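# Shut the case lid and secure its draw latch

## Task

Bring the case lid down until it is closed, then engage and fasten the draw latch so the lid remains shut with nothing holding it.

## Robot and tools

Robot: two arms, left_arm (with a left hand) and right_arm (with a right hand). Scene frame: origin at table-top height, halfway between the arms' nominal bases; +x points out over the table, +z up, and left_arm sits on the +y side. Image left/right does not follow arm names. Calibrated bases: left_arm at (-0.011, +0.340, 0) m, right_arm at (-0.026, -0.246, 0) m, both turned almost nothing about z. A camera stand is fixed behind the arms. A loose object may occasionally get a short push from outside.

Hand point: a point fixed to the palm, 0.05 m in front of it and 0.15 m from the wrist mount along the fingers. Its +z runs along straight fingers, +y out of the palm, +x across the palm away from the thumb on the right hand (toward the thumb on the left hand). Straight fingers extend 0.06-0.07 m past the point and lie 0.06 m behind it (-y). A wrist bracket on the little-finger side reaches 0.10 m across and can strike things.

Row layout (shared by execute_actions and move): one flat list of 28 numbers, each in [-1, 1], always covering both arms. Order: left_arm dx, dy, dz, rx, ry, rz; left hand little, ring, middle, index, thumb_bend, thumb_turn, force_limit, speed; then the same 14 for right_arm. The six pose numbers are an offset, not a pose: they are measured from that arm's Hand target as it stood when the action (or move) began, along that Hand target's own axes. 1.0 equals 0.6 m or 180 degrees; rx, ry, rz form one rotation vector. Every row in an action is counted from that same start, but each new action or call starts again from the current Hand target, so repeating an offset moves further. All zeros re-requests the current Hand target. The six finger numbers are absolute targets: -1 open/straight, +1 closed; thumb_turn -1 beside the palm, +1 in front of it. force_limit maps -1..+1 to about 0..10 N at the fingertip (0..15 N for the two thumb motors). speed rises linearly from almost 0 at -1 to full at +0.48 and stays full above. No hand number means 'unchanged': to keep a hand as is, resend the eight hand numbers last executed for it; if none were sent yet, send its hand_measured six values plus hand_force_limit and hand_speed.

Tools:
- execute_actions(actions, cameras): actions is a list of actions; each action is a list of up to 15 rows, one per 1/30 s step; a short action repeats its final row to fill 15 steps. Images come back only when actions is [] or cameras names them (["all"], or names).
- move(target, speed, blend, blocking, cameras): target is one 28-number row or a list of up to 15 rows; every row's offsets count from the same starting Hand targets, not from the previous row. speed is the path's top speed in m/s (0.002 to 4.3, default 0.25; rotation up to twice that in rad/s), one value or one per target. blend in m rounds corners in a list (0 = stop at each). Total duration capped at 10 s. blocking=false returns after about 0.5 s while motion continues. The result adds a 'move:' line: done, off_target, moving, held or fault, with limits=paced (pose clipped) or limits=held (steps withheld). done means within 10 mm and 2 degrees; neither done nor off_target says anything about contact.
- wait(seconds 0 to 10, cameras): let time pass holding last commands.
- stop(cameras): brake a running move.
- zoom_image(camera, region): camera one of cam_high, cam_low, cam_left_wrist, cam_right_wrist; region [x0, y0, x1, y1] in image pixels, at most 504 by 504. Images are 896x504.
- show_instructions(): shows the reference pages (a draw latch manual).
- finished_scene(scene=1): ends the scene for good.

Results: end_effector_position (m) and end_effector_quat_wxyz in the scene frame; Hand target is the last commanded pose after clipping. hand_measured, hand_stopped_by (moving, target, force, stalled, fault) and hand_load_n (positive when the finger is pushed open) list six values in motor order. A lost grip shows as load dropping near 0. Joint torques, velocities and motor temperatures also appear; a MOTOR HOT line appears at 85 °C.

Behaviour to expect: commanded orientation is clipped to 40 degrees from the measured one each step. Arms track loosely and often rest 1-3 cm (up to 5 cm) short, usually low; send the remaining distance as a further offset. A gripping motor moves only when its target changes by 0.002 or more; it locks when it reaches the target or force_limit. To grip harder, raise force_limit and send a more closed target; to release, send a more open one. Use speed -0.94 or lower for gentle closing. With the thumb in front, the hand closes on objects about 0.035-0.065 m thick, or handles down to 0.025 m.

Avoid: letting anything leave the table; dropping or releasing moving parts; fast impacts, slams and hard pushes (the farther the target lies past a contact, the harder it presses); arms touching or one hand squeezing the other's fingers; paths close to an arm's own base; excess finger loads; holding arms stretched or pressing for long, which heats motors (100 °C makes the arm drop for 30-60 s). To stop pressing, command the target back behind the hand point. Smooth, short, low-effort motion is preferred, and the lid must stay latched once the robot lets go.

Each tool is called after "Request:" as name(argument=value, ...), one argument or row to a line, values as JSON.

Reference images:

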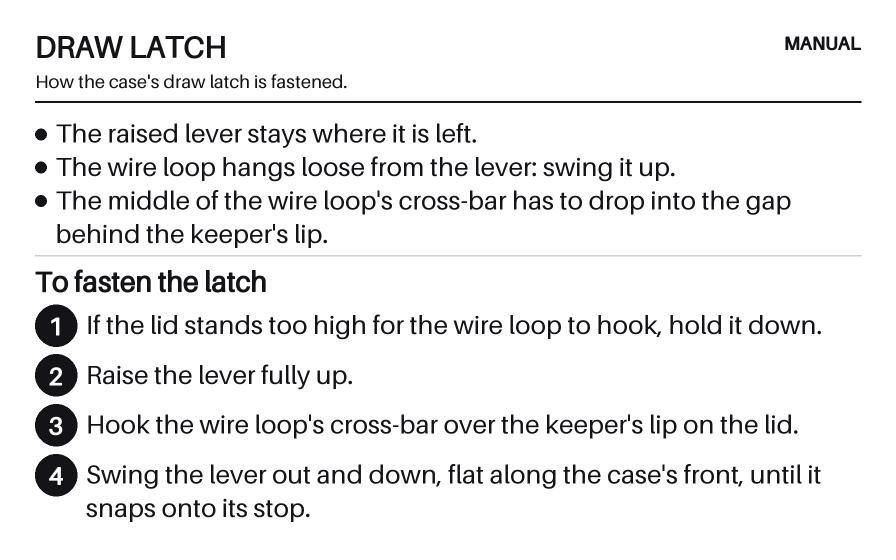

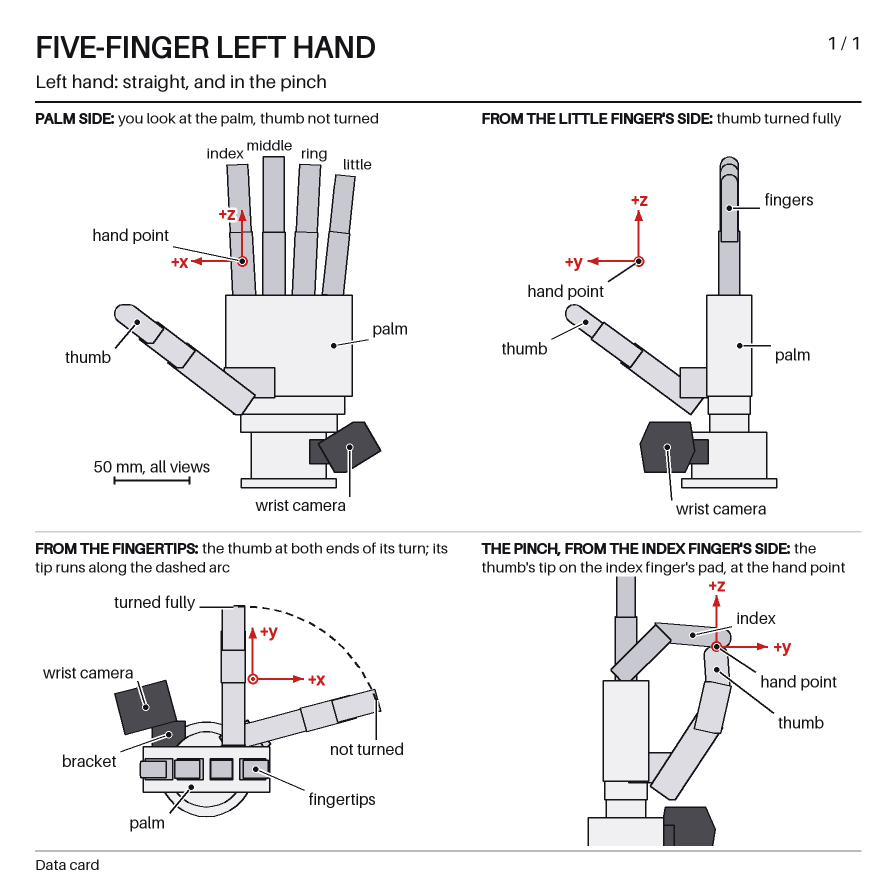

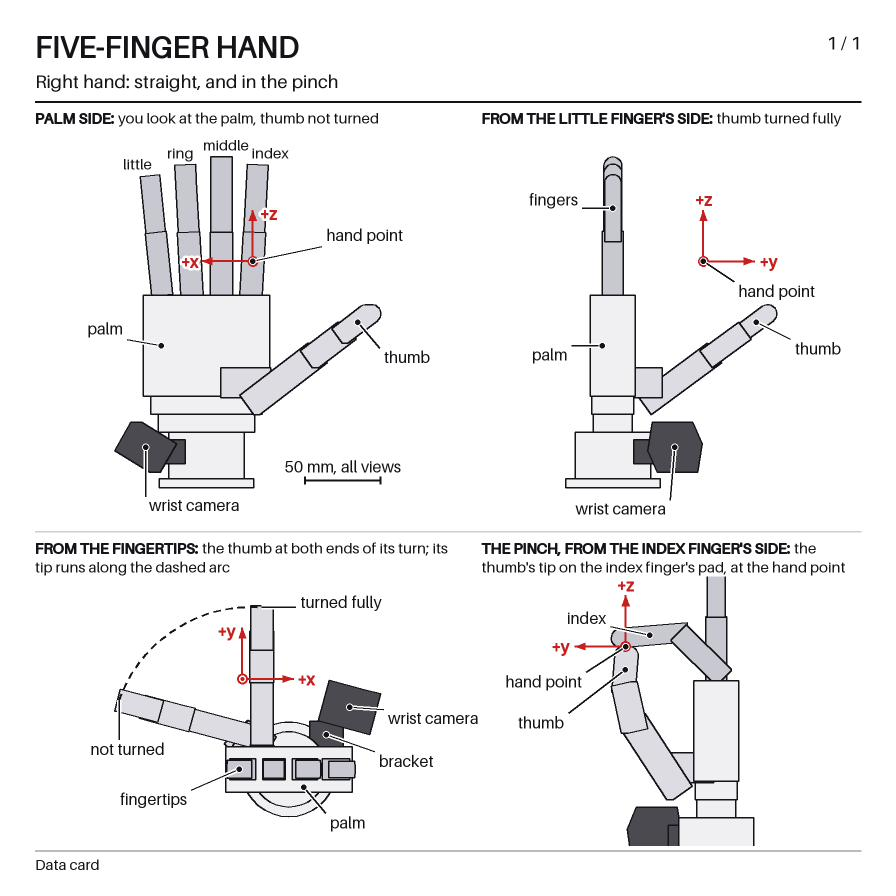

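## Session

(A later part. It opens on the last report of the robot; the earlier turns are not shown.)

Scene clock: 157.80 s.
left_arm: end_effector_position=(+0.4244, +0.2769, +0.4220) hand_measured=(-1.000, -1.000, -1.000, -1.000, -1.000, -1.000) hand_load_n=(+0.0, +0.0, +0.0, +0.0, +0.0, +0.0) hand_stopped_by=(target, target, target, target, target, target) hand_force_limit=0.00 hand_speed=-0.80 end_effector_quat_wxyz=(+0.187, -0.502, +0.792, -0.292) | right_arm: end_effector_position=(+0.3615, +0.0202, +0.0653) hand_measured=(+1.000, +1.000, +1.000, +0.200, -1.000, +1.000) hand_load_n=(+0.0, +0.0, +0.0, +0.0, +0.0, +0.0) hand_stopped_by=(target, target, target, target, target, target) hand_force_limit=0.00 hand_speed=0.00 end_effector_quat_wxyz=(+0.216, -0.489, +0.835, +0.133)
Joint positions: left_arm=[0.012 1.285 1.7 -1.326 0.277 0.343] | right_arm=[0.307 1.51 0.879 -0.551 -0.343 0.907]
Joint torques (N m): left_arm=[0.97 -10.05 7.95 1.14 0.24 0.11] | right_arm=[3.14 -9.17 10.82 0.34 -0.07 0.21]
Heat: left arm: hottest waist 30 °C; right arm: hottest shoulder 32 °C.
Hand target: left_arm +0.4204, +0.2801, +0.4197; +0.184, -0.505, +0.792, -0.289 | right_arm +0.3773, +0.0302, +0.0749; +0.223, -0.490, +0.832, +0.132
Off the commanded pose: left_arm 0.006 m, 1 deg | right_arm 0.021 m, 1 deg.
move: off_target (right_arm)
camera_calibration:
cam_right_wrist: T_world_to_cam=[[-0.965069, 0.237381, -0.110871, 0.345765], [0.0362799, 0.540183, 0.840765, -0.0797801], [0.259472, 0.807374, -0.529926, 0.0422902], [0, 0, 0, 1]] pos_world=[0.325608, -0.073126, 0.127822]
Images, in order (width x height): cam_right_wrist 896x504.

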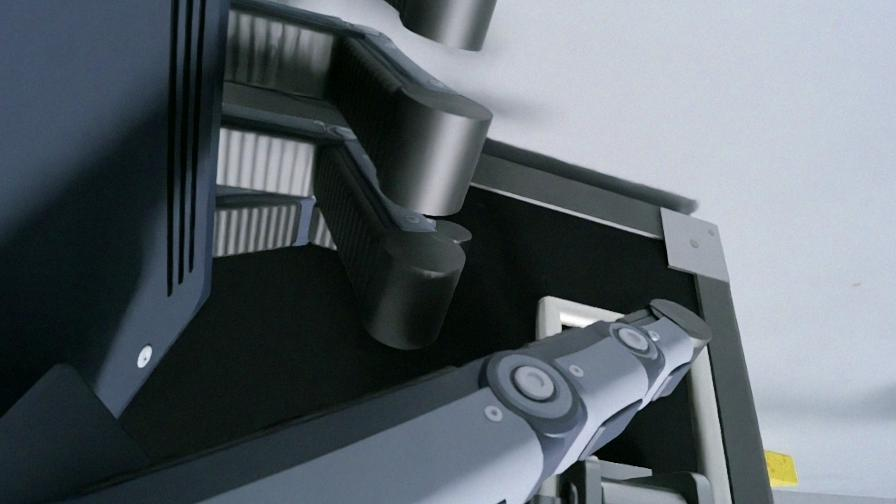

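Request:
move(
  target=[0,0,0,0,0,0,-1,-1,-1,-1,-1,-1,0,-0.8,0,0.098,0,0,0,0,1,1,1,0.2,-1,1,0,0],
  speed=0.06,
  cameras=["cam_right_wrist"],
)

Scene clock: 162.33 s.
left_arm: end_effector_position=(+0.4244, +0.2769, +0.4220) hand_measured=(-1.000, -1.000, -1.000, -1.000, -1.000, -1.000) hand_load_n=(+0.0, +0.0, +0.0, +0.0, +0.0, +0.0) hand_stopped_by=(target, target, target, target, target, target) hand_force_limit=0.00 hand_speed=-0.80 end_effector_quat_wxyz=(+0.187, -0.502, +0.792, -0.292) | right_arm: end_effector_position=(+0.3235, +0.0466, +0.0629) hand_measured=(+1.000, +1.000, +1.000, +0.200, -1.000, +1.000) hand_load_n=(+0.5, +0.0, +0.0, -0.5, +0.0, -0.5) hand_stopped_by=(target, target, target, target, target, target) hand_force_limit=0.00 hand_speed=0.00 end_effector_quat_wxyz=(+0.200, -0.487, +0.840, +0.129)
Joint positions: left_arm=[0.012 1.285 1.7 -1.326 0.277 0.343] | right_arm=[0.411 1.456 0.822 -0.548 -0.29 1.008]
Joint torques (N m): left_arm=[1.32 -10.17 8.01 1.18 0.22 0.09] | right_arm=[3.55 -11.93 7.15 2.18 -0.31 0.25]
Heat: left arm: hottest waist 30 °C; right arm: hottest elbow 33 °C.
Hand target: left_arm +0.4204, +0.2801, +0.4197; +0.184, -0.505, +0.792, -0.289 | right_arm +0.3258, +0.0588, +0.0749; +0.223, -0.490, +0.832, +0.132
Off the commanded pose: left_arm 0.006 m, 1 deg | right_arm 0.017 m, 3 deg.
move: off_target (right_arm)
camera_calibration:
cam_right_wrist: T_world_to_cam=[[-0.966317, 0.240147, -0.0925264, 0.301652], [0.0599598, 0.559717, 0.826512, -0.0982684], [0.250273, 0.793124, -0.555263, 0.0348263], [0, 0, 0, 1]] pos_world=[0.288667, -0.0450598, 0.128468]
Images, in order (width x height): cam_right_wrist 896x504.

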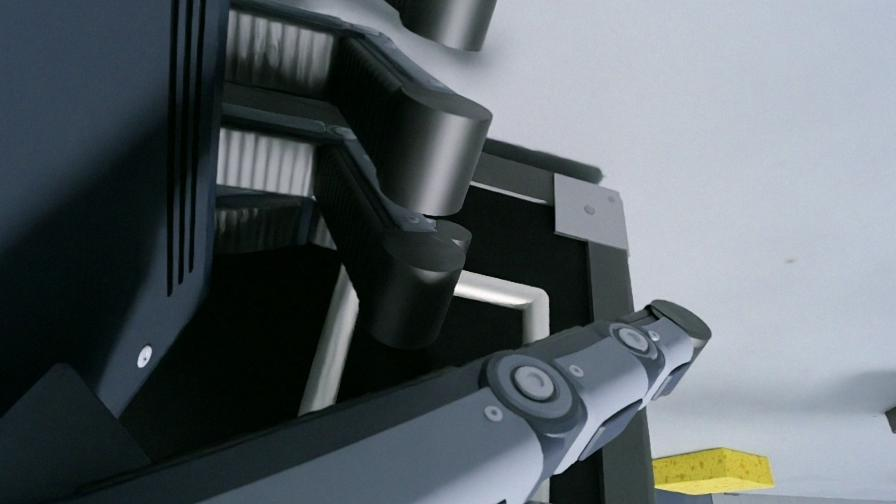

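Request:
move(
  target=[
    [0,0,0,0,0,0,-1,-1,-1,-1,-1,-1,0,-0.8,-0.0017,0.02,-0.018,0,0,0,1,1,1,0.2,-1,1,0,0],
    [0,0,0,0,0,0,-1,-1,-1,-1,-1,-1,0,-0.8,0.0243,0.02,-0.0452,0,0,0,1,1,1,0.2,-1,1,0,0],
    [0,0,0,0,0,0,-1,-1,-1,-1,-1,-1,0,-0.8,0.0383,0.02,-0.0689,0,0,0,1,1,1,0.2,-1,1,0,0],
  ],
  speed=0.06,
  blend=[0.003,0.005,0],
  cameras=["cam_right_wrist"],
)

Scene clock: 168.47 s.
left_arm: end_effector_position=(+0.4244, +0.2769, +0.4220) hand_measured=(-1.000, -1.000, -1.000, -1.000, -1.000, -1.000) hand_load_n=(+0.0, +0.0, +0.0, -0.5, +0.0, +0.0) hand_stopped_by=(target, target, target, target, target, target) hand_force_limit=0.00 hand_speed=-0.80 end_effector_quat_wxyz=(+0.187, -0.502, +0.792, -0.292) | right_arm: end_effector_position=(+0.2985, +0.0339, +0.0944) hand_measured=(+1.000, +1.000, +1.000, +0.200, -1.000, +1.000) hand_load_n=(+0.5, +0.0, -1.0, +1.5, +0.0, +0.0) hand_stopped_by=(target, target, target, target, target, target) hand_force_limit=0.00 hand_speed=0.00 end_effector_quat_wxyz=(+0.220, -0.490, +0.833, +0.131)
Joint positions: left_arm=[0.012 1.285 1.7 -1.326 0.277 0.343] | right_arm=[0.404 1.314 0.766 -0.595 -0.302 0.998]
Joint torques (N m): left_arm=[1.44 -10.11 7.94 1.2 0.23 0.11] | right_arm=[1.2 -9.99 6.99 0.38 -0.42 0]
Heat: left arm: hottest waist 30 °C; right arm: hottest elbow 33 °C.
Hand target: left_arm +0.4204, +0.2801, +0.4197; +0.184, -0.505, +0.792, -0.289 | right_arm +0.2956, +0.0291, +0.0991; +0.223, -0.490, +0.832, +0.132
Off the commanded pose: left_arm 0.006 m, 1 deg | right_arm 0.007 m, 0 deg.
move: done
camera_calibration:
cam_right_wrist: T_world_to_cam=[[-0.964081, 0.236309, -0.121271, 0.285583], [0.0264582, 0.539747, 0.841411, -0.106452], [0.264289, 0.80798, -0.526612, 0.0611412], [0, 0, 0, 1]] pos_world=[0.261983, -0.0594296, 0.1564]
Images, in order (width x height): cam_right_wrist 896x504.

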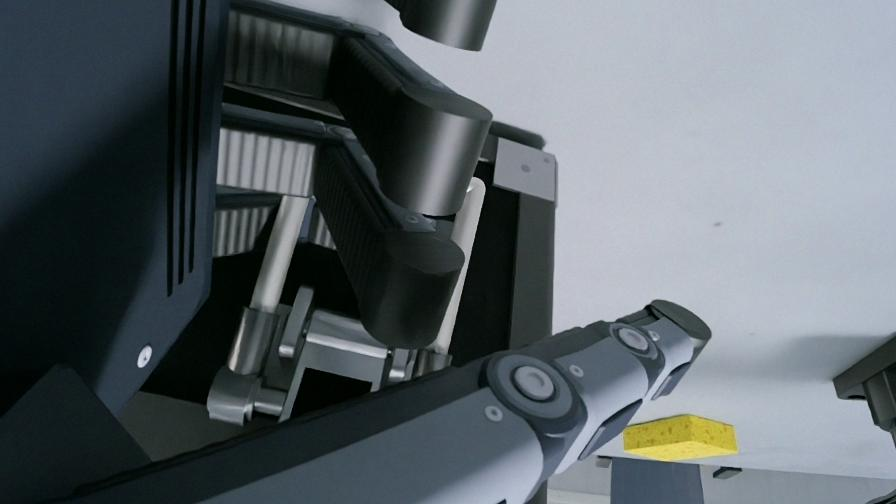

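Request:
move(
  target=[0,0,0,0,0,0,-1,-1,-1,-1,-1,-1,0,-0.8,0.0125,-0.015,0.0127,0,0,0,1,1,1,0.2,-1,1,0,0],
  speed=0.05,
  cameras=["cam_right_wrist"],
)

Scene clock: 181.03 s.
left_arm: end_effector_position=(+0.4244, +0.2769, +0.4220) hand_measured=(-1.000, -1.000, -1.000, -1.000, -1.000, -1.000) hand_load_n=(+0.0, +0.0, +0.0, +0.0, +0.0, +0.0) hand_stopped_by=(target, target, target, target, target, target) hand_force_limit=0.00 hand_speed=-0.80 end_effector_quat_wxyz=(+0.187, -0.502, +0.792, -0.292) | right_arm: end_effector_position=(+0.2980, +0.0308, +0.0950) hand_measured=(+1.000, +1.000, +1.000, +0.200, -1.000, +1.000) hand_load_n=(+0.0, +0.0, -1.5, +1.5, +0.0, -0.5) hand_stopped_by=(target, target, target, target, target, target) hand_force_limit=0.00 hand_speed=0.00 end_effector_quat_wxyz=(+0.222, -0.495, +0.829, +0.137)
Joint positions: left_arm=[0.012 1.285 1.7 -1.326 0.277 0.343] | right_arm=[0.389 1.314 0.763 -0.595 -0.322 0.973]
Joint torques (N m): left_arm=[1.14 -10.11 7.9 1.13 0.22 0.1] | right_arm=[0.67 -7.3 6.67 1.37 -0.04 0.04]
Heat: left arm: hottest waist 30 °C; right arm: hottest shoulder 32 °C.
Hand target: left_arm +0.4204, +0.2801, +0.4197; +0.184, -0.505, +0.792, -0.289 | right_arm +0.3023, +0.0223, +0.0888; +0.223, -0.490, +0.832, +0.132
Off the commanded pose: left_arm 0.006 m, 1 deg | right_arm 0.011 m, 1 deg.
move: off_target (right_arm)
camera_calibration:
cam_right_wrist: T_world_to_cam=[[-0.96747, 0.222667, -0.120085, 0.287264], [0.0171506, 0.531308, 0.847005, -0.102751], [0.252402, 0.817393, -0.517844, 0.0665686], [0, 0, 0, 1]] pos_world=[0.262879, -0.0637847, 0.155998]
Images, in order (width x height): cam_right_wrist 896x504.

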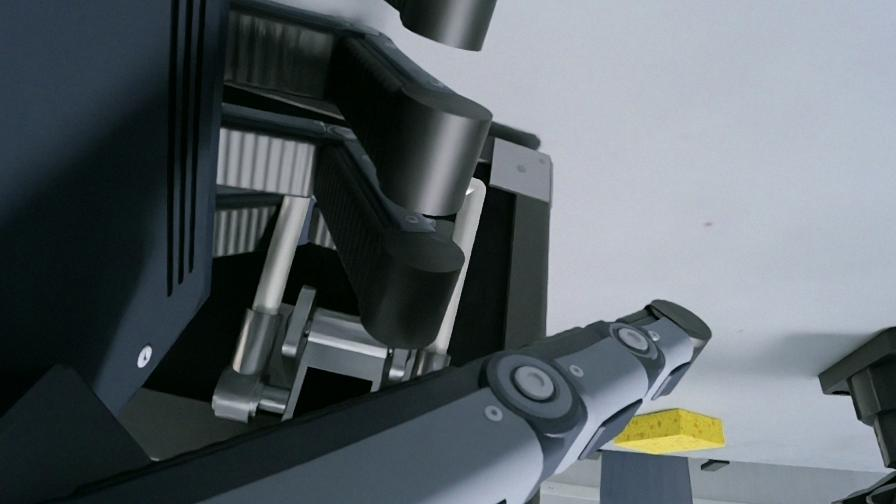

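Request:
move(
  target=[0,0,0,0,0,0,-1,-1,-1,-1,-1,-1,0,-0.8,0.0,0,0.0,0,0,0,1,1,1,-0.02,-1,1,0,-0.5],
  speed=0.05,
  cameras=["cam_right_wrist"],
)

Scene clock: 182.90 s.
left_arm: end_effector_position=(+0.4244, +0.2769, +0.4220) hand_measured=(-1.000, -1.000, -1.000, -1.000, -1.000, -1.000) hand_load_n=(+0.0, +0.0, +0.0, +0.0, +0.0, -0.5) hand_stopped_by=(target, target, target, target, target, target) hand_force_limit=0.00 hand_speed=-0.80 end_effector_quat_wxyz=(+0.187, -0.502, +0.792, -0.292) | right_arm: end_effector_position=(+0.3013, +0.0267, +0.0948) hand_measured=(+1.000, +1.000, +1.000, -0.020, -1.000, +1.000) hand_load_n=(+0.0, +0.0, +0.0, +0.5, +0.0, +0.0) hand_stopped_by=(target, target, target, target, target, target) hand_force_limit=0.00 hand_speed=-0.50 end_effector_quat_wxyz=(+0.223, -0.491, +0.831, +0.135)
Joint positions: left_arm=[0.012 1.285 1.7 -1.326 0.277 0.343] | right_arm=[0.378 1.314 0.763 -0.595 -0.321 0.971]
Joint torques (N m): left_arm=[1.26 -10.23 7.94 1.2 0.23 0.09] | right_arm=[1.79 -7.59 6.69 1.43 -0.09 0.05]
Heat: left arm: hottest waist 30 °C; right arm: hottest shoulder 32 °C.
Hand target: left_arm +0.4204, +0.2801, +0.4197; +0.184, -0.505, +0.792, -0.289 | right_arm +0.3023, +0.0223, +0.0888; +0.223, -0.490, +0.832, +0.131
Off the commanded pose: left_arm 0.006 m, 1 deg | right_arm 0.008 m, 0 deg.
move: done
camera_calibration:
cam_right_wrist: T_world_to_cam=[[-0.964857, 0.233061, -0.121382, 0.290384], [0.0220856, 0.532213, 0.846323, -0.101943], [0.261846, 0.813899, -0.518656, 0.0662712], [0, 0, 0, 1]] pos_world=[0.265077, -0.0673596, 0.155896]
Images, in order (width x height): cam_right_wrist 896x504.

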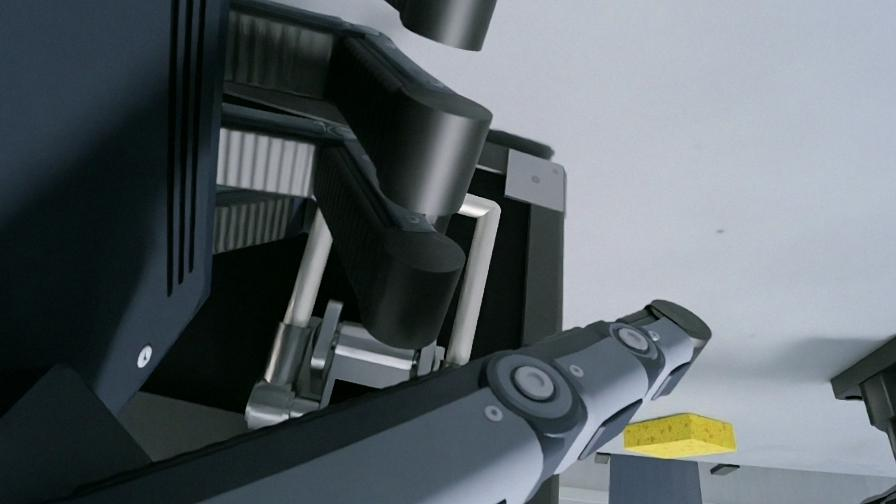

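Request:
move(
  target=[0,0,0,0,0,0,-1,-1,-1,-1,-1,-1,0,-0.8,0.0102,0,-0.0342,0,0,0,1,1,1,-0.02,-1,1,0,-0.5],
  speed=0.05,
  cameras=["cam_right_wrist"],
)

Scene clock: 185.10 s.
left_arm: end_effector_position=(+0.4244, +0.2769, +0.4220) hand_measured=(-1.000, -1.000, -1.000, -1.000, -1.000, -1.000) hand_load_n=(+0.5, +0.0, +0.0, +0.0, +0.0, +0.0) hand_stopped_by=(target, target, target, target, target, target) hand_force_limit=0.00 hand_speed=-0.80 end_effector_quat_wxyz=(+0.187, -0.502, +0.792, -0.292) | right_arm: end_effector_position=(+0.2982, +0.0140, +0.1020) hand_measured=(+1.000, +1.000, +1.000, -0.020, -1.000, +1.000) hand_load_n=(+0.0, +0.0, +0.0, +0.0, +0.0, +0.0) hand_stopped_by=(target, target, target, target, target, target) hand_force_limit=0.00 hand_speed=-0.50 end_effector_quat_wxyz=(+0.224, -0.491, +0.832, +0.131)
Joint positions: left_arm=[0.012 1.285 1.7 -1.326 0.277 0.343] | right_arm=[0.35 1.279 0.757 -0.63 -0.326 0.945]
Joint torques (N m): left_arm=[1.26 -10.17 7.97 1.18 0.22 0.1] | right_arm=[1.67 -9.23 6.94 0.27 -0.36 0.04]
Heat: left arm: hottest waist 30 °C; right arm: hottest shoulder 32 °C.
Hand target: left_arm +0.4204, +0.2801, +0.4197; +0.184, -0.505, +0.792, -0.289 | right_arm +0.2947, +0.0087, +0.1035; +0.223, -0.490, +0.832, +0.132
Off the commanded pose: left_arm 0.006 m, 1 deg | right_arm 0.006 m, 0 deg.
move: done
camera_calibration:
cam_right_wrist: T_world_to_cam=[[-0.963748, 0.235098, -0.126171, 0.291352], [0.0203425, 0.536247, 0.843816, -0.100427], [0.266038, 0.810659, -0.52159, 0.0803053], [0, 0, 0, 1]] pos_world=[0.261469, -0.0797429, 0.163388]
Images, in order (width x height): cam_right_wrist 896x504.

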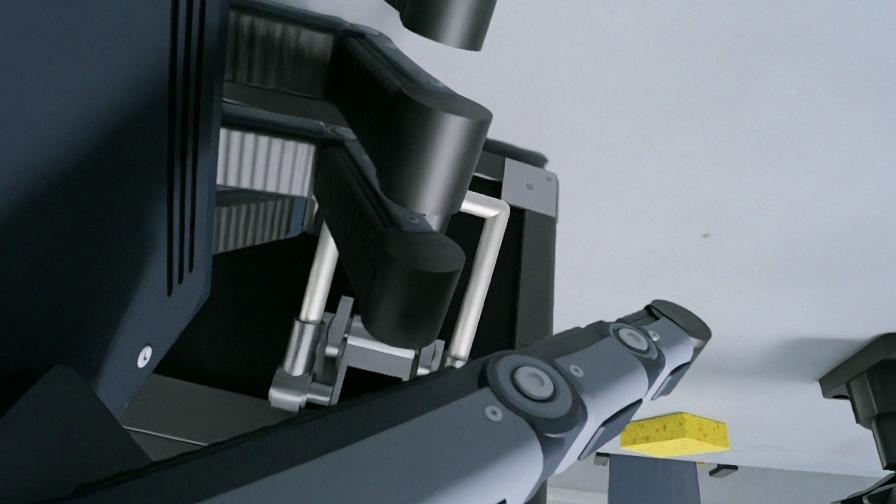

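Request:
move(
  target=[0,0,0,0,0,0,-1,-1,-1,-1,-1,-1,0,-0.8,0.0205,0,-0.033,0,0,0,1,1,1,-0.02,-1,1,0,-0.5],
  speed=0.05,
  cameras=["cam_right_wrist"],
)

Scene clock: 187.30 s.
left_arm: end_effector_position=(+0.4244, +0.2769, +0.4220) hand_measured=(-1.000, -1.000, -1.000, -1.000, -1.000, -1.000) hand_load_n=(+0.5, +0.0, +0.0, +0.0, +0.0, -0.5) hand_stopped_by=(target, target, target, target, target, target) hand_force_limit=0.00 hand_speed=-0.80 end_effector_quat_wxyz=(+0.187, -0.502, +0.792, -0.292) | right_arm: end_effector_position=(+0.2893, -0.0038, +0.1141) hand_measured=(+1.000, +1.000, +1.000, -0.020, -1.000, +1.000) hand_load_n=(+0.0, +0.0, +0.0, +0.5, +0.0, +0.0) hand_stopped_by=(target, target, target, target, target, target) hand_force_limit=0.00 hand_speed=-0.50 end_effector_quat_wxyz=(+0.225, -0.491, +0.832, +0.131)
Joint positions: left_arm=[0.012 1.285 1.7 -1.326 0.277 0.343] | right_arm=[0.308 1.22 0.744 -0.688 -0.343 0.905]
Joint torques (N m): left_arm=[1.2 -10.17 7.92 1.16 0.23 0.1] | right_arm=[1.44 -7.94 6.9 0.4 -0.38 0.02]
Heat: left arm: hottest waist 30 °C; right arm: hottest shoulder 32 °C.
Hand target: left_arm +0.4204, +0.2801, +0.4197; +0.184, -0.505, +0.792, -0.289 | right_arm +0.2848, -0.0093, +0.1145; +0.223, -0.490, +0.832, +0.131
Off the commanded pose: left_arm 0.006 m, 1 deg | right_arm 0.007 m, 0 deg.
move: done
camera_calibration:
cam_right_wrist: T_world_to_cam=[[-0.963509, 0.235109, -0.127964, 0.288628], [0.0186217, 0.535769, 0.844159, -0.100492], [0.267029, 0.810972, -0.520596, 0.102995], [0, 0, 0, 1]] pos_world=[0.252464, -0.0975444, 0.175384]
Images, in order (width x height): cam_right_wrist 896x504.

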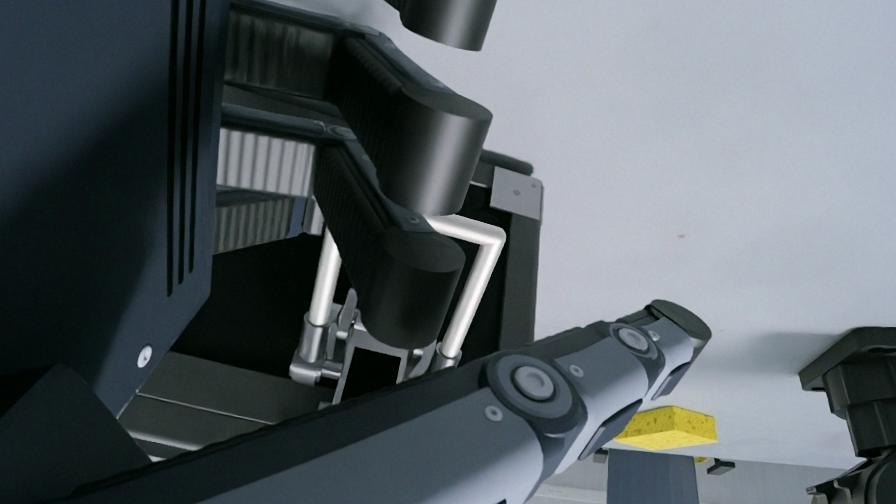

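Request:
move(
  target=[
    [0,0,0,0,0,0,-1,-1,-1,-1,-1,-1,0,-0.8,-0.0033,0,-0.0442,0,0,0,1,1,1,-0.02,-1,1,0,-0.5],
    [0,0,0,0,0,0,-1,-1,-1,-1,-1,-1,0,-0.8,-0.0219,0,-0.0823,0,0,0,1,1,1,-0.02,-1,1,0,-0.5],
  ],
  speed=0.05,
  blend=[0.005,0],
  cameras=["cam_right_wrist","cam_high"],
)

Scene clock: 190.70 s.
left_arm: end_effector_position=(+0.4244, +0.2769, +0.4220) hand_measured=(-1.000, -1.000, -1.000, -1.000, -1.000, -1.000) hand_load_n=(+0.0, +0.0, -0.5, +0.0, +0.0, +0.0) hand_stopped_by=(target, target, target, target, target, target) hand_force_limit=0.00 hand_speed=-0.80 end_effector_quat_wxyz=(+0.187, -0.502, +0.792, -0.292) | right_arm: end_effector_position=(+0.2601, -0.0231, +0.1364) hand_measured=(+1.000, +1.000, +1.000, -0.020, -1.000, +1.000) hand_load_n=(+0.0, +0.0, +0.0, +0.0, +0.0, +0.0) hand_stopped_by=(target, target, target, target, target, target) hand_force_limit=0.00 hand_speed=-0.50 end_effector_quat_wxyz=(+0.195, -0.489, +0.839, +0.138)
Joint positions: left_arm=[0.012 1.285 1.7 -1.326 0.277 0.343] | right_arm=[0.278 1.128 0.753 -0.862 -0.354 0.874]
Joint torques (N m): left_arm=[1.14 -9.99 7.92 1.25 0.21 0.1] | right_arm=[1.73 -6.53 12.03 0.31 -0.37 0.04]
Heat: left arm: hottest waist 30 °C; right arm: hottest shoulder 32 °C.
Hand target: left_arm +0.4204, +0.2801, +0.4197; +0.184, -0.505, +0.792, -0.289 | right_arm +0.2783, -0.0208, +0.1639; +0.223, -0.490, +0.832, +0.131
Off the commanded pose: left_arm 0.006 m, 1 deg | right_arm 0.033 m, 3 deg.
move: off_target (right_arm)
camera_calibration:
cam_right_wrist: T_world_to_cam=[[-0.969754, 0.232547, -0.0741578, 0.262197], [0.0688945, 0.552247, 0.830829, -0.119338], [0.23416, 0.800591, -0.551565, 0.150677], [0, 0, 0, 1]] pos_world=[0.227206, -0.115699, 0.201701]
Images, in order (width x height): cam_high 896x504, cam_right_wrist 896x504.

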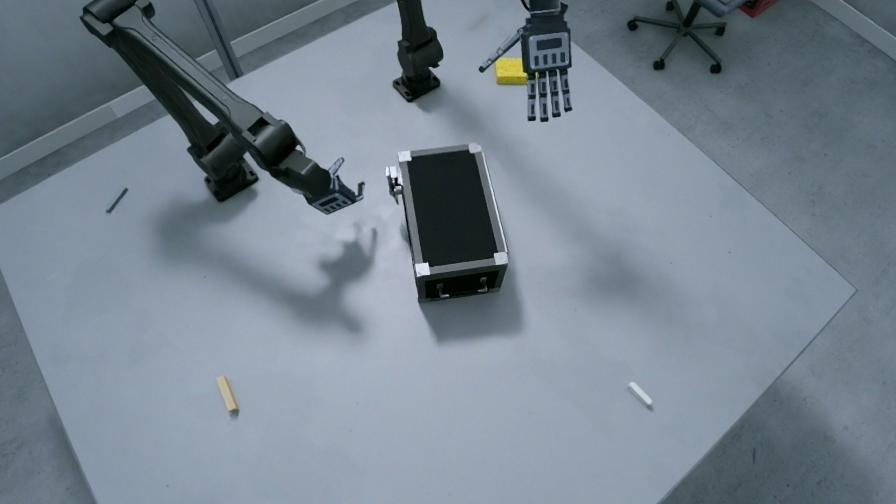

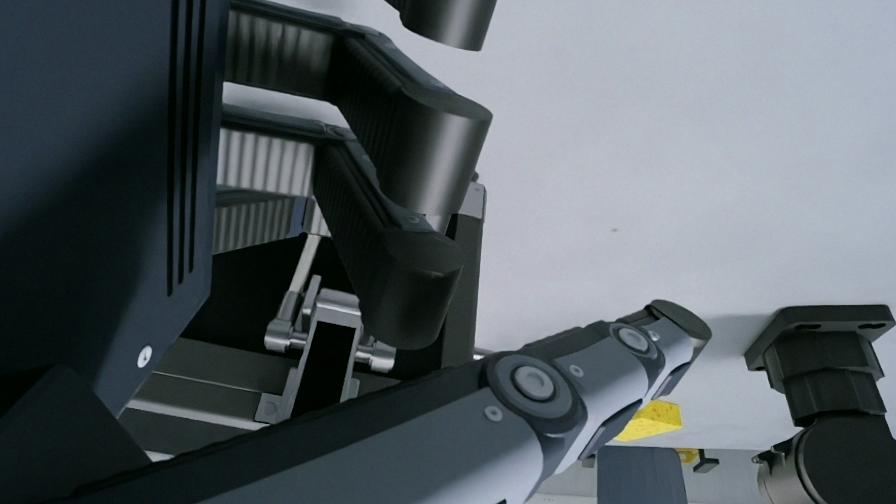

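Request:
move(
  target=[
    [0,0,0,0,0,0,-1,-1,-1,-1,-1,-1,0,-0.8,0.01,-0.09,0.03,0,0,0,1,1,1,-0.02,-1,1,0,-0.5],
    [0,0,0,0,0,0,-1,-1,-1,-1,-1,-1,0,-0.8,-0.0067,-0.0895,0.1557,0,0,0,1,1,1,-0.02,-1,1,0,-0.5],
    [0,0,0,0,0,0,-1,-1,-1,-1,-1,-1,0,-0.8,-0.0335,-0.0893,0.191,0,0,0,1,1,1,-0.02,-1,1,0,-0.5],
  ],
  speed=[0.15,0.15,0.06],
  blend=[0.02,0.01,0],
  cameras=["cam_right_wrist"],
)

Scene clock: 198.57 s.
left_arm: end_effector_position=(+0.4244, +0.2769, +0.4220) hand_measured=(-1.000, -1.000, -1.000, -1.000, -1.000, -1.000) hand_load_n=(+0.0, +0.0, +0.0, +0.0, +0.0, +0.0) hand_stopped_by=(target, target, target, target, target, target) hand_force_limit=0.00 hand_speed=-0.80 end_effector_quat_wxyz=(+0.187, -0.502, +0.792, -0.292) | right_arm: end_effector_position=(+0.3382, +0.0068, +0.0630) hand_measured=(+1.000, +1.000, +1.000, -0.020, -1.000, +1.000) hand_load_n=(+0.0, +0.0, +0.0, +0.0, +0.0, +0.0) hand_stopped_by=(target, target, target, target, target, target) hand_force_limit=0.00 hand_speed=-0.50 end_effector_quat_wxyz=(+0.202, -0.489, +0.838, +0.137)
Joint positions: left_arm=[0.012 1.285 1.7 -1.326 0.277 0.343] | right_arm=[0.293 1.463 0.826 -0.58 -0.349 0.891]
Joint torques (N m): left_arm=[1.2 -9.99 7.95 1.13 0.24 0.09] | right_arm=[2.84 -8.7 10.81 1.36 -0.07 0.18]
Heat: left arm: hottest waist 30 °C; right arm: hottest shoulder 32 °C.
Hand target: left_arm +0.4204, +0.2801, +0.4197; +0.184, -0.505, +0.792, -0.289 | right_arm +0.3613, +0.0185, +0.0747; +0.223, -0.490, +0.832, +0.131
Off the commanded pose: left_arm 0.006 m, 1 deg | right_arm 0.028 m, 3 deg.
move: off_target (right_arm)
camera_calibration:
cam_right_wrist: T_world_to_cam=[[-0.968147, 0.235144, -0.0860206, 0.325657], [0.058821, 0.547536, 0.834712, -0.0770379], [0.243377, 0.803064, -0.543927, 0.0642703], [0, 0, 0, 1]] pos_world=[0.304173, -0.0860083, 0.127276]
Images, in order (width x height): cam_right_wrist 896x504.

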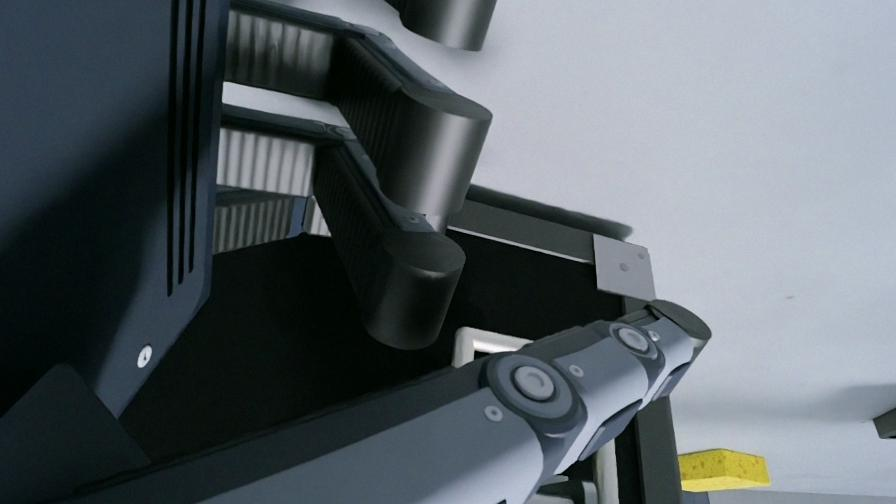

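Request:
move(
  target=[
    [0,0,0,0,0,0,-1,-1,-1,-1,-1,-1,0,-0.8,0,-0.025,0,0,0,0,1,1,1,-0.02,-1,1,0,-0.5],
    [0,0,0,0,0,0,-1,-1,-1,-1,-1,-1,0,-0.8,-0.041,-0.025,0.001,0,0,0,1,1,1,-0.02,-1,1,0,-0.5],
  ],
  speed=[0.1,0.06],
  blend=[0.005,0],
  cameras=[],
)

Scene clock: 200.60 s.
left_arm: end_effector_position=(+0.4244, +0.2769, +0.4220) hand_measured=(-1.000, -1.000, -1.000, -1.000, -1.000, -1.000) hand_load_n=(+0.0, +0.0, +0.0, +0.0, +0.0, +0.0) hand_stopped_by=(target, target, target, target, target, target) hand_force_limit=0.00 hand_speed=-0.80 end_effector_quat_wxyz=(+0.187, -0.502, +0.792, -0.292) | right_arm: end_effector_position=(+0.3660, +0.0158, +0.0737) hand_measured=(+1.000, +1.000, +1.000, -0.020, -1.000, +1.000) hand_load_n=(+0.0, +0.0, +0.0, -1.0, +0.0, +0.0) hand_stopped_by=(target, target, target, target, target, target) hand_force_limit=0.00 hand_speed=-0.50 end_effector_quat_wxyz=(+0.211, -0.489, +0.836, +0.132)
Joint positions: left_arm=[0.012 1.285 1.7 -1.326 0.277 0.343] | right_arm=[0.295 1.506 0.905 -0.595 -0.343 0.893]
Joint torques (N m): left_arm=[0.97 -10.23 7.98 1.17 0.22 0.09] | right_arm=[3.66 -9.35 11.55 0.53 -0.1 0.27]
Heat: left arm: hottest waist 30 °C; right arm: hottest elbow 33 °C.
Hand target: left_arm +0.4204, +0.2801, +0.4197; +0.184, -0.505, +0.792, -0.289 | right_arm +0.3849, +0.0301, +0.0864; +0.223, -0.490, +0.832, +0.132
Off the commanded pose: left_arm 0.006 m, 1 deg | right_arm 0.027 m, 1 deg.
move: off_target (right_arm)
No camera images: "cameras" was empty.

Request:
move(
  target=[
    [0,0,0,0,0,0,-1,-1,-1,-1,-1,-1,0,-0.8,0.0043,0,-0.0025,0,0,0,1,1,1,-0.02,-1,1,0,-0.5],
    [0,0,0,0,0,0,-1,-1,-1,-1,-1,-1,0,-0.8,0.0043,0.105,-0.0025,0,0,0,1,1,1,-0.02,-1,1,0,-0.5],
  ],
  speed=[0.1,0.08],
  blend=[0.003,0],
  cameras=["cam_right_wrist"],
)

Scene clock: 203.60 s.
left_arm: end_effector_position=(+0.4244, +0.2769, +0.4220) hand_measured=(-1.000, -1.000, -1.000, -1.000, -1.000, -1.000) hand_load_n=(+0.0, +0.0, +0.0, +0.0, +0.0, +0.0) hand_stopped_by=(target, target, target, target, target, target) hand_force_limit=0.00 hand_speed=-0.80 end_effector_quat_wxyz=(+0.187, -0.502, +0.792, -0.292) | right_arm: end_effector_position=(+0.3244, +0.0397, +0.0704) hand_measured=(+1.000, +1.000, +1.000, -0.020, -1.000, +1.000) hand_load_n=(+0.0, +0.0, +0.0, -2.0, +0.0, +0.0) hand_stopped_by=(target, target, target, target, target, target) hand_force_limit=0.00 hand_speed=-0.50 end_effector_quat_wxyz=(+0.194, -0.490, +0.840, +0.124)
Joint positions: left_arm=[0.012 1.285 1.7 -1.326 0.277 0.343] | right_arm=[0.398 1.442 0.838 -0.595 -0.286 0.987]
Joint torques (N m): left_arm=[1.2 -10.29 7.95 1.2 0.2 0.11] | right_arm=[4.25 -11.81 7.65 2.44 -0.58 0.4]
Heat: left arm: hottest waist 30 °C; right arm: hottest elbow 33 °C.
Hand target: left_arm +0.4204, +0.2801, +0.4197; +0.184, -0.505, +0.792, -0.289 | right_arm +0.3284, +0.0581, +0.0865; +0.223, -0.490, +0.832, +0.131
Off the commanded pose: left_arm 0.006 m, 1 deg | right_arm 0.025 m, 3 deg.
move: off_target (right_arm); blend cut to 0.0011 m at target 1
camera_calibration:
cam_right_wrist: T_world_to_cam=[[-0.967741, 0.234708, -0.0915905, 0.305497], [0.061228, 0.571725, 0.818157, -0.100933], [0.244392, 0.786157, -0.567653, 0.0472392], [0, 0, 0, 1]] pos_world=[0.290277, -0.0511341, 0.137375]
Images, in order (width x height): cam_right_wrist 896x504.

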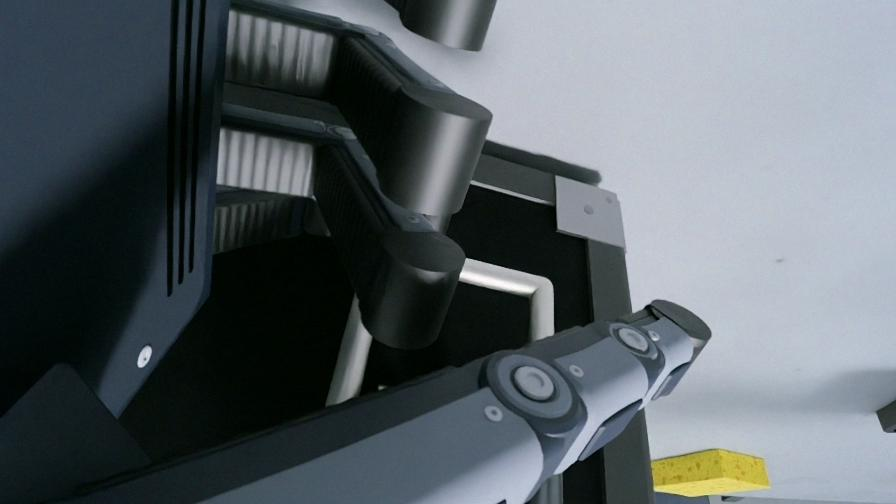

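Request:
move(
  target=[
    [0,0,0,0,0,0,-1,-1,-1,-1,-1,-1,0,-0.8,0.008,0.008,0,0,0,0,1,1,1,-0.02,-1,1,0,-0.5],
    [0,0,0,0,0,0,-1,-1,-1,-1,-1,-1,0,-0.8,0.0076,0.022,-0.022,0,0,0,1,1,1,-0.02,-1,1,0,-0.5],
  ],
  speed=[0.05,0.05],
  blend=[0.003,0],
  cameras=["cam_right_wrist"],
)

Scene clock: 206.37 s.
left_arm: end_effector_position=(+0.4244, +0.2769, +0.4220) hand_measured=(-1.000, -1.000, -1.000, -1.000, -1.000, -1.000) hand_load_n=(+0.0, +0.0, +0.0, +0.0, -0.5, +0.0) hand_stopped_by=(target, target, target, target, target, target) hand_force_limit=0.00 hand_speed=-0.80 end_effector_quat_wxyz=(+0.187, -0.502, +0.792, -0.292) | right_arm: end_effector_position=(+0.3123, +0.0453, +0.0826) hand_measured=(+1.000, +1.000, +1.000, -0.020, -1.000, +1.000) hand_load_n=(+0.0, +0.5, +0.0, -1.0, +0.0, +0.0) hand_stopped_by=(target, target, target, target, target, target) hand_force_limit=0.00 hand_speed=-0.50 end_effector_quat_wxyz=(+0.209, -0.493, +0.835, +0.126)
Joint positions: left_arm=[0.012 1.285 1.7 -1.326 0.277 0.343] | right_arm=[0.421 1.388 0.81 -0.585 -0.285 1.005]
Joint torques (N m): left_arm=[1.2 -10.05 7.95 1.22 0.22 0.11] | right_arm=[3.72 -10.93 7.75 1.13 -0.35 0.36]
Heat: left arm: hottest waist 30 °C; right arm: hottest elbow 33 °C.
Hand target: left_arm +0.4204, +0.2801, +0.4197; +0.184, -0.505, +0.792, -0.289 | right_arm +0.3118, +0.0553, +0.0956; +0.223, -0.490, +0.832, +0.132
Off the commanded pose: left_arm 0.006 m, 1 deg | right_arm 0.016 m, 2 deg.
move: off_target (right_arm)
camera_calibration:
cam_right_wrist: T_world_to_cam=[[-0.966702, 0.229853, -0.112498, 0.29512], [0.0359454, 0.557209, 0.829594, -0.105885], [0.253369, 0.797926, -0.546917, 0.0476938], [0, 0, 0, 1]] pos_world=[0.277015, -0.04689, 0.147127]
Images, in order (width x height): cam_right_wrist 896x504.

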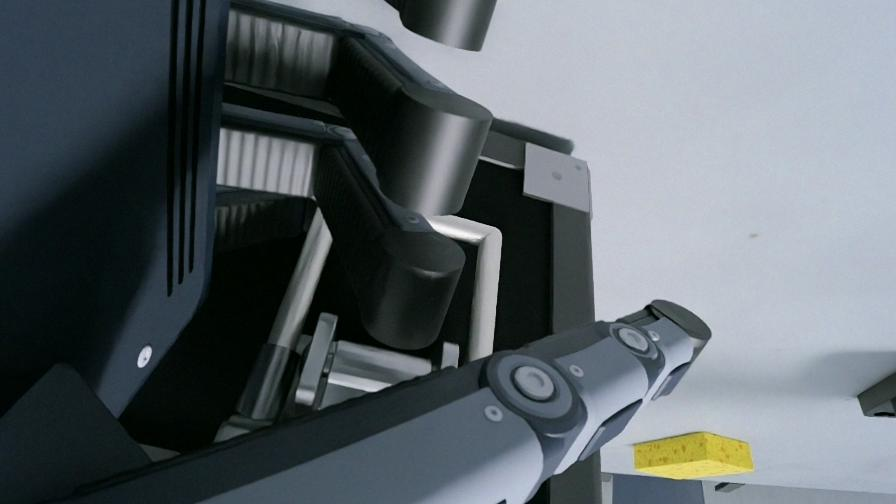

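Request:
move(
  target=[0,0,0,0,0,0,-1,-1,-1,-1,-1,-1,0,-0.8,0.037,0,-0.029,0,0,0,1,1,1,-0.02,-1,1,0,-0.5],
  speed=0.05,
  cameras=["cam_right_wrist"],
)

Scene clock: 208.87 s.
left_arm: end_effector_position=(+0.4244, +0.2769, +0.4220) hand_measured=(-1.000, -1.000, -1.000, -1.000, -1.000, -1.000) hand_load_n=(+0.0, +0.0, +0.0, +0.0, +0.0, +0.0) hand_stopped_by=(target, target, target, target, target, target) hand_force_limit=0.00 hand_speed=-0.80 end_effector_quat_wxyz=(+0.187, -0.502, +0.792, -0.292) | right_arm: end_effector_position=(+0.3018, +0.0364, +0.0978) hand_measured=(+1.000, +1.000, +1.000, -0.020, -1.000, +1.000) hand_load_n=(+0.0, +0.0, +0.0, +0.0, +0.0, +0.0) hand_stopped_by=(target, target, target, target, target, target) hand_force_limit=0.00 hand_speed=-0.50 end_effector_quat_wxyz=(+0.224, -0.491, +0.832, +0.131)
Joint positions: left_arm=[0.012 1.285 1.7 -1.326 0.277 0.343] | right_arm=[0.405 1.317 0.776 -0.595 -0.303 0.998]
Joint torques (N m): left_arm=[0.85 -10.11 7.92 1.2 0.24 0.1] | right_arm=[1.44 -9.64 6.91 0.39 -0.35 0.06]
Heat: left arm: hottest waist 30 °C; right arm: hottest elbow 33 °C.
Hand target: left_arm +0.4204, +0.2801, +0.4197; +0.184, -0.505, +0.792, -0.289 | right_arm +0.2982, +0.0308, +0.0996; +0.223, -0.490, +0.832, +0.132
Off the commanded pose: left_arm 0.006 m, 1 deg | right_arm 0.007 m, 0 deg.
move: done
camera_calibration:
cam_right_wrist: T_world_to_cam=[[-0.963771, 0.235135, -0.125923, 0.289008], [0.020528, 0.536083, 0.843915, -0.109127], [0.265939, 0.810756, -0.521489, 0.0590664], [0, 0, 0, 1]] pos_world=[0.265069, -0.0573433, 0.159289]
Images, in order (width x height): cam_right_wrist 896x504.

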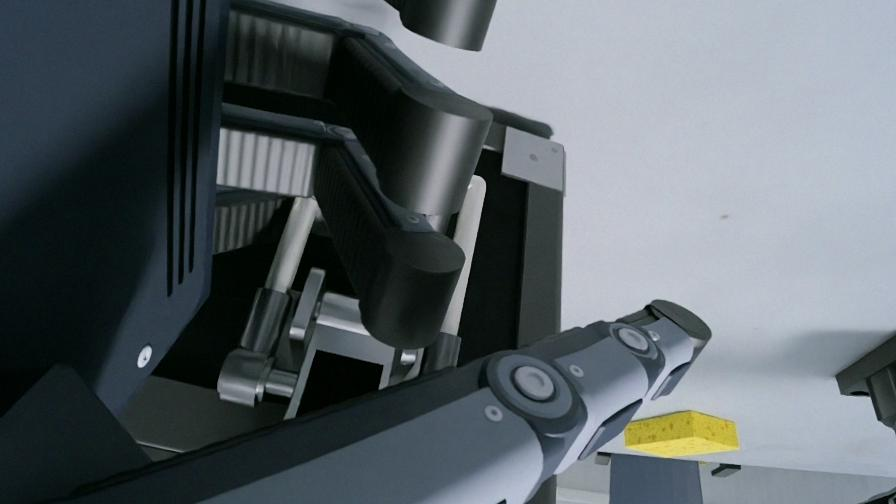

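Request:
move(
  target=[
    [0,0,0,0,0,0,-1,-1,-1,-1,-1,-1,0,-0.8,0.0225,0,-0.0018,0,0,0,1,1,1,-0.02,-1,1,0,-0.5],
    [0,0,0,0,0,0,-1,-1,-1,-1,-1,-1,0,-0.8,0.033,0,-0.0247,0,0,0,1,1,1,-0.02,-1,1,0,-0.5],
  ],
  speed=0.05,
  blend=[0.004,0],
  cameras=["cam_right_wrist"],
)

Scene clock: 211.47 s.
left_arm: end_effector_position=(+0.4244, +0.2769, +0.4220) hand_measured=(-1.000, -1.000, -1.000, -1.000, -1.000, -1.000) hand_load_n=(+0.0, +0.0, -0.5, +0.0, +0.0, +0.0) hand_stopped_by=(target, target, target, target, target, target) hand_force_limit=0.00 hand_speed=-0.80 end_effector_quat_wxyz=(+0.187, -0.502, +0.792, -0.292) | right_arm: end_effector_position=(+0.2905, +0.0147, +0.1018) hand_measured=(+1.000, +1.000, +1.000, -0.020, -1.000, +1.000) hand_load_n=(+0.0, +0.0, +0.0, +0.0, +0.0, +0.0) hand_stopped_by=(target, target, target, target, target, target) hand_force_limit=0.00 hand_speed=-0.50 end_effector_quat_wxyz=(+0.225, -0.490, +0.832, +0.131)
Joint positions: left_arm=[0.012 1.285 1.7 -1.326 0.277 0.343] | right_arm=[0.36 1.258 0.737 -0.626 -0.322 0.955]
Joint torques (N m): left_arm=[1.08 -10.17 7.98 1.21 0.23 0.1] | right_arm=[1.61 -8.59 6.89 0.28 -0.36 0.02]
Heat: left arm: hottest waist 30 °C; right arm: hottest elbow 33 °C.
Hand target: left_arm +0.4204, +0.2801, +0.4197; +0.184, -0.505, +0.792, -0.289 | right_arm +0.2864, +0.0093, +0.1026; +0.223, -0.490, +0.832, +0.131
Off the commanded pose: left_arm 0.006 m, 1 deg | right_arm 0.007 m, 0 deg.
move: done
camera_calibration:
cam_right_wrist: T_world_to_cam=[[-0.963285, 0.235964, -0.128078, 0.28378], [0.0189021, 0.535465, 0.844346, -0.100083], [0.267816, 0.810924, -0.520265, 0.0809846], [0, 0, 0, 1]] pos_world=[0.253564, -0.0790434, 0.162984]
Images, in order (width x height): cam_right_wrist 896x504.

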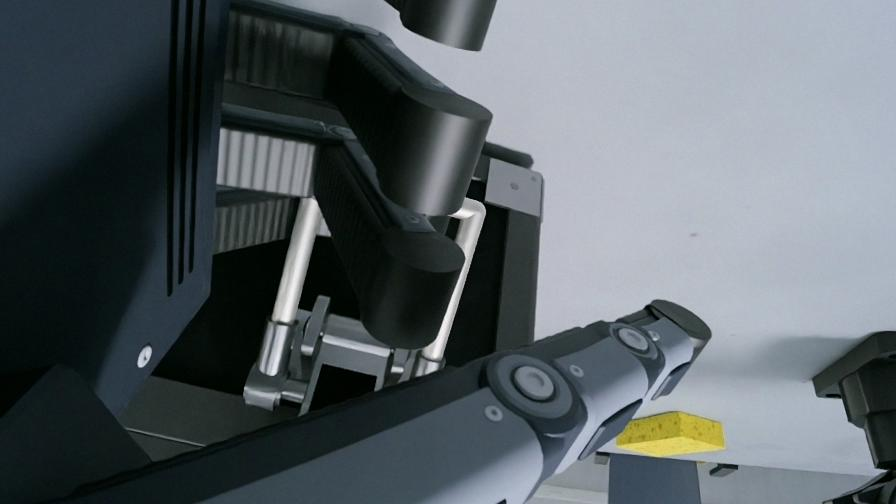

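Request:
move(
  target=[
    [0,0,0,0,0,0,-1,-1,-1,-1,-1,-1,0,-0.8,0.0177,-0.004,-0.0293,0,0,0,1,1,1,-0.02,-1,1,0,-0.5],
  ],
  speed=0.05,
  cameras=[],
)

Request:
move(
  target=[
    [0,0,0,0,0,0,-1,-1,-1,-1,-1,-1,0,-0.8,-0.0015,0,-0.028,0,0,0,1,1,1,-0.02,-1,1,0,-0.5],
  ],
  speed=0.05,
  cameras=["cam_right_wrist"],
)

Scene clock: 213.80 s.
left_arm: end_effector_position=(+0.4244, +0.2769, +0.4220) hand_measured=(-1.000, -1.000, -1.000, -1.000, -1.000, -1.000) hand_load_n=(+0.0, +0.0, +0.0, -0.5, +0.0, +0.0) hand_stopped_by=(target, target, target, target, target, target) hand_force_limit=0.00 hand_speed=-0.80 end_effector_quat_wxyz=(+0.187, -0.502, +0.792, -0.292) | right_arm: end_effector_position=(+0.2840, -0.0022, +0.1119) hand_measured=(+1.000, +1.000, +1.000, -0.020, -1.000, +1.000) hand_load_n=(+0.0, +0.0, +0.0, +0.0, +0.0, +0.0) hand_stopped_by=(target, target, target, target, target, target) hand_force_limit=0.00 hand_speed=-0.50 end_effector_quat_wxyz=(+0.224, -0.491, +0.832, +0.131)
Joint positions: left_arm=[0.012 1.285 1.7 -1.326 0.277 0.343] | right_arm=[0.318 1.21 0.73 -0.68 -0.339 0.914]
Joint torques (N m): left_arm=[1.08 -10.23 8.02 1.2 0.23 0.11] | right_arm=[1.49 -7.94 6.95 0.29 -0.37 0.02]
Heat: left arm: hottest waist 30 °C; right arm: hottest elbow 33 °C.
Hand target: left_arm +0.4204, +0.2801, +0.4197; +0.184, -0.505, +0.792, -0.289 | right_arm +0.2798, -0.0076, +0.1126; +0.223, -0.490, +0.832, +0.131
Off the commanded pose: left_arm 0.006 m, 1 deg | right_arm 0.007 m, 0 deg.
move: done
No camera images: "cameras" was empty.

Scene clock: 214.73 s.
left_arm: end_effector_position=(+0.4244, +0.2769, +0.4220) hand_measured=(-1.000, -1.000, -1.000, -1.000, -1.000, -1.000) hand_load_n=(+0.0, +0.0, +0.0, +0.0, +0.0, +0.0) hand_stopped_by=(target, target, target, target, target, target) hand_force_limit=0.00 hand_speed=-0.80 end_effector_quat_wxyz=(+0.187, -0.502, +0.792, -0.292) | right_arm: end_effector_position=(+0.2754, -0.0112, +0.1206) hand_measured=(+1.000, +1.000, +1.000, -0.020, -1.000, +1.000) hand_load_n=(+0.0, +0.0, +0.0, +0.5, +0.0, +0.0) hand_stopped_by=(target, target, target, target, target, target) hand_force_limit=0.00 hand_speed=-0.50 end_effector_quat_wxyz=(+0.218, -0.489, +0.834, +0.132)
Joint positions: left_arm=[0.012 1.285 1.7 -1.326 0.277 0.343] | right_arm=[0.301 1.172 0.73 -0.738 -0.345 0.899]
Joint torques (N m): left_arm=[1.14 -10.23 8.05 1.22 0.23 0.1] | right_arm=[2.2 -7.36 8.31 0.16 -0.38 0.01]
Heat: left arm: hottest waist 30 °C; right arm: hottest elbow 33 °C.
Hand target: left_arm +0.4204, +0.2801, +0.4197; +0.184, -0.505, +0.792, -0.289 | right_arm +0.2761, -0.0142, +0.1276; +0.223, -0.490, +0.832, +0.132
Off the commanded pose: left_arm 0.006 m, 1 deg | right_arm 0.008 m, 1 deg.
move: done
camera_calibration:
cam_right_wrist: T_world_to_cam=[[-0.964698, 0.236688, -0.115486, 0.276617], [0.0317603, 0.539868, 0.84115, -0.105022], [0.261437, 0.807788, -0.528327, 0.118539], [0, 0, 0, 1]] pos_world=[0.239197, -0.104528, 0.182913]
Images, in order (width x height): cam_right_wrist 896x504.

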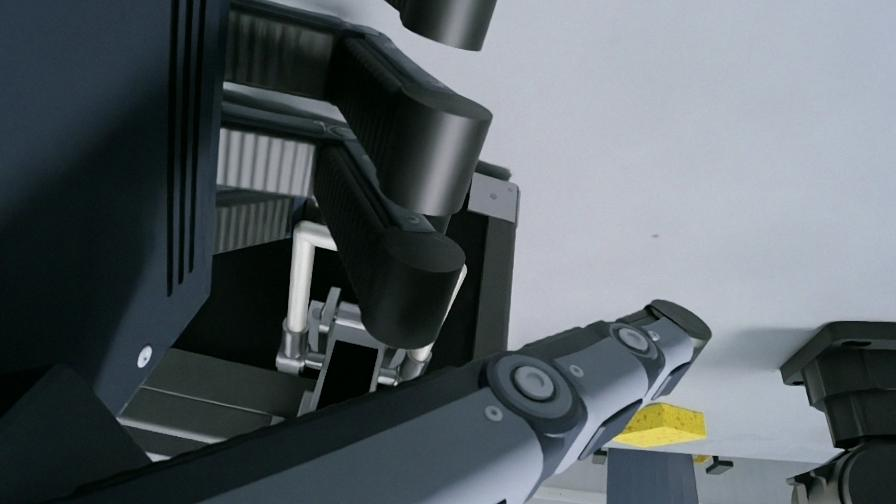

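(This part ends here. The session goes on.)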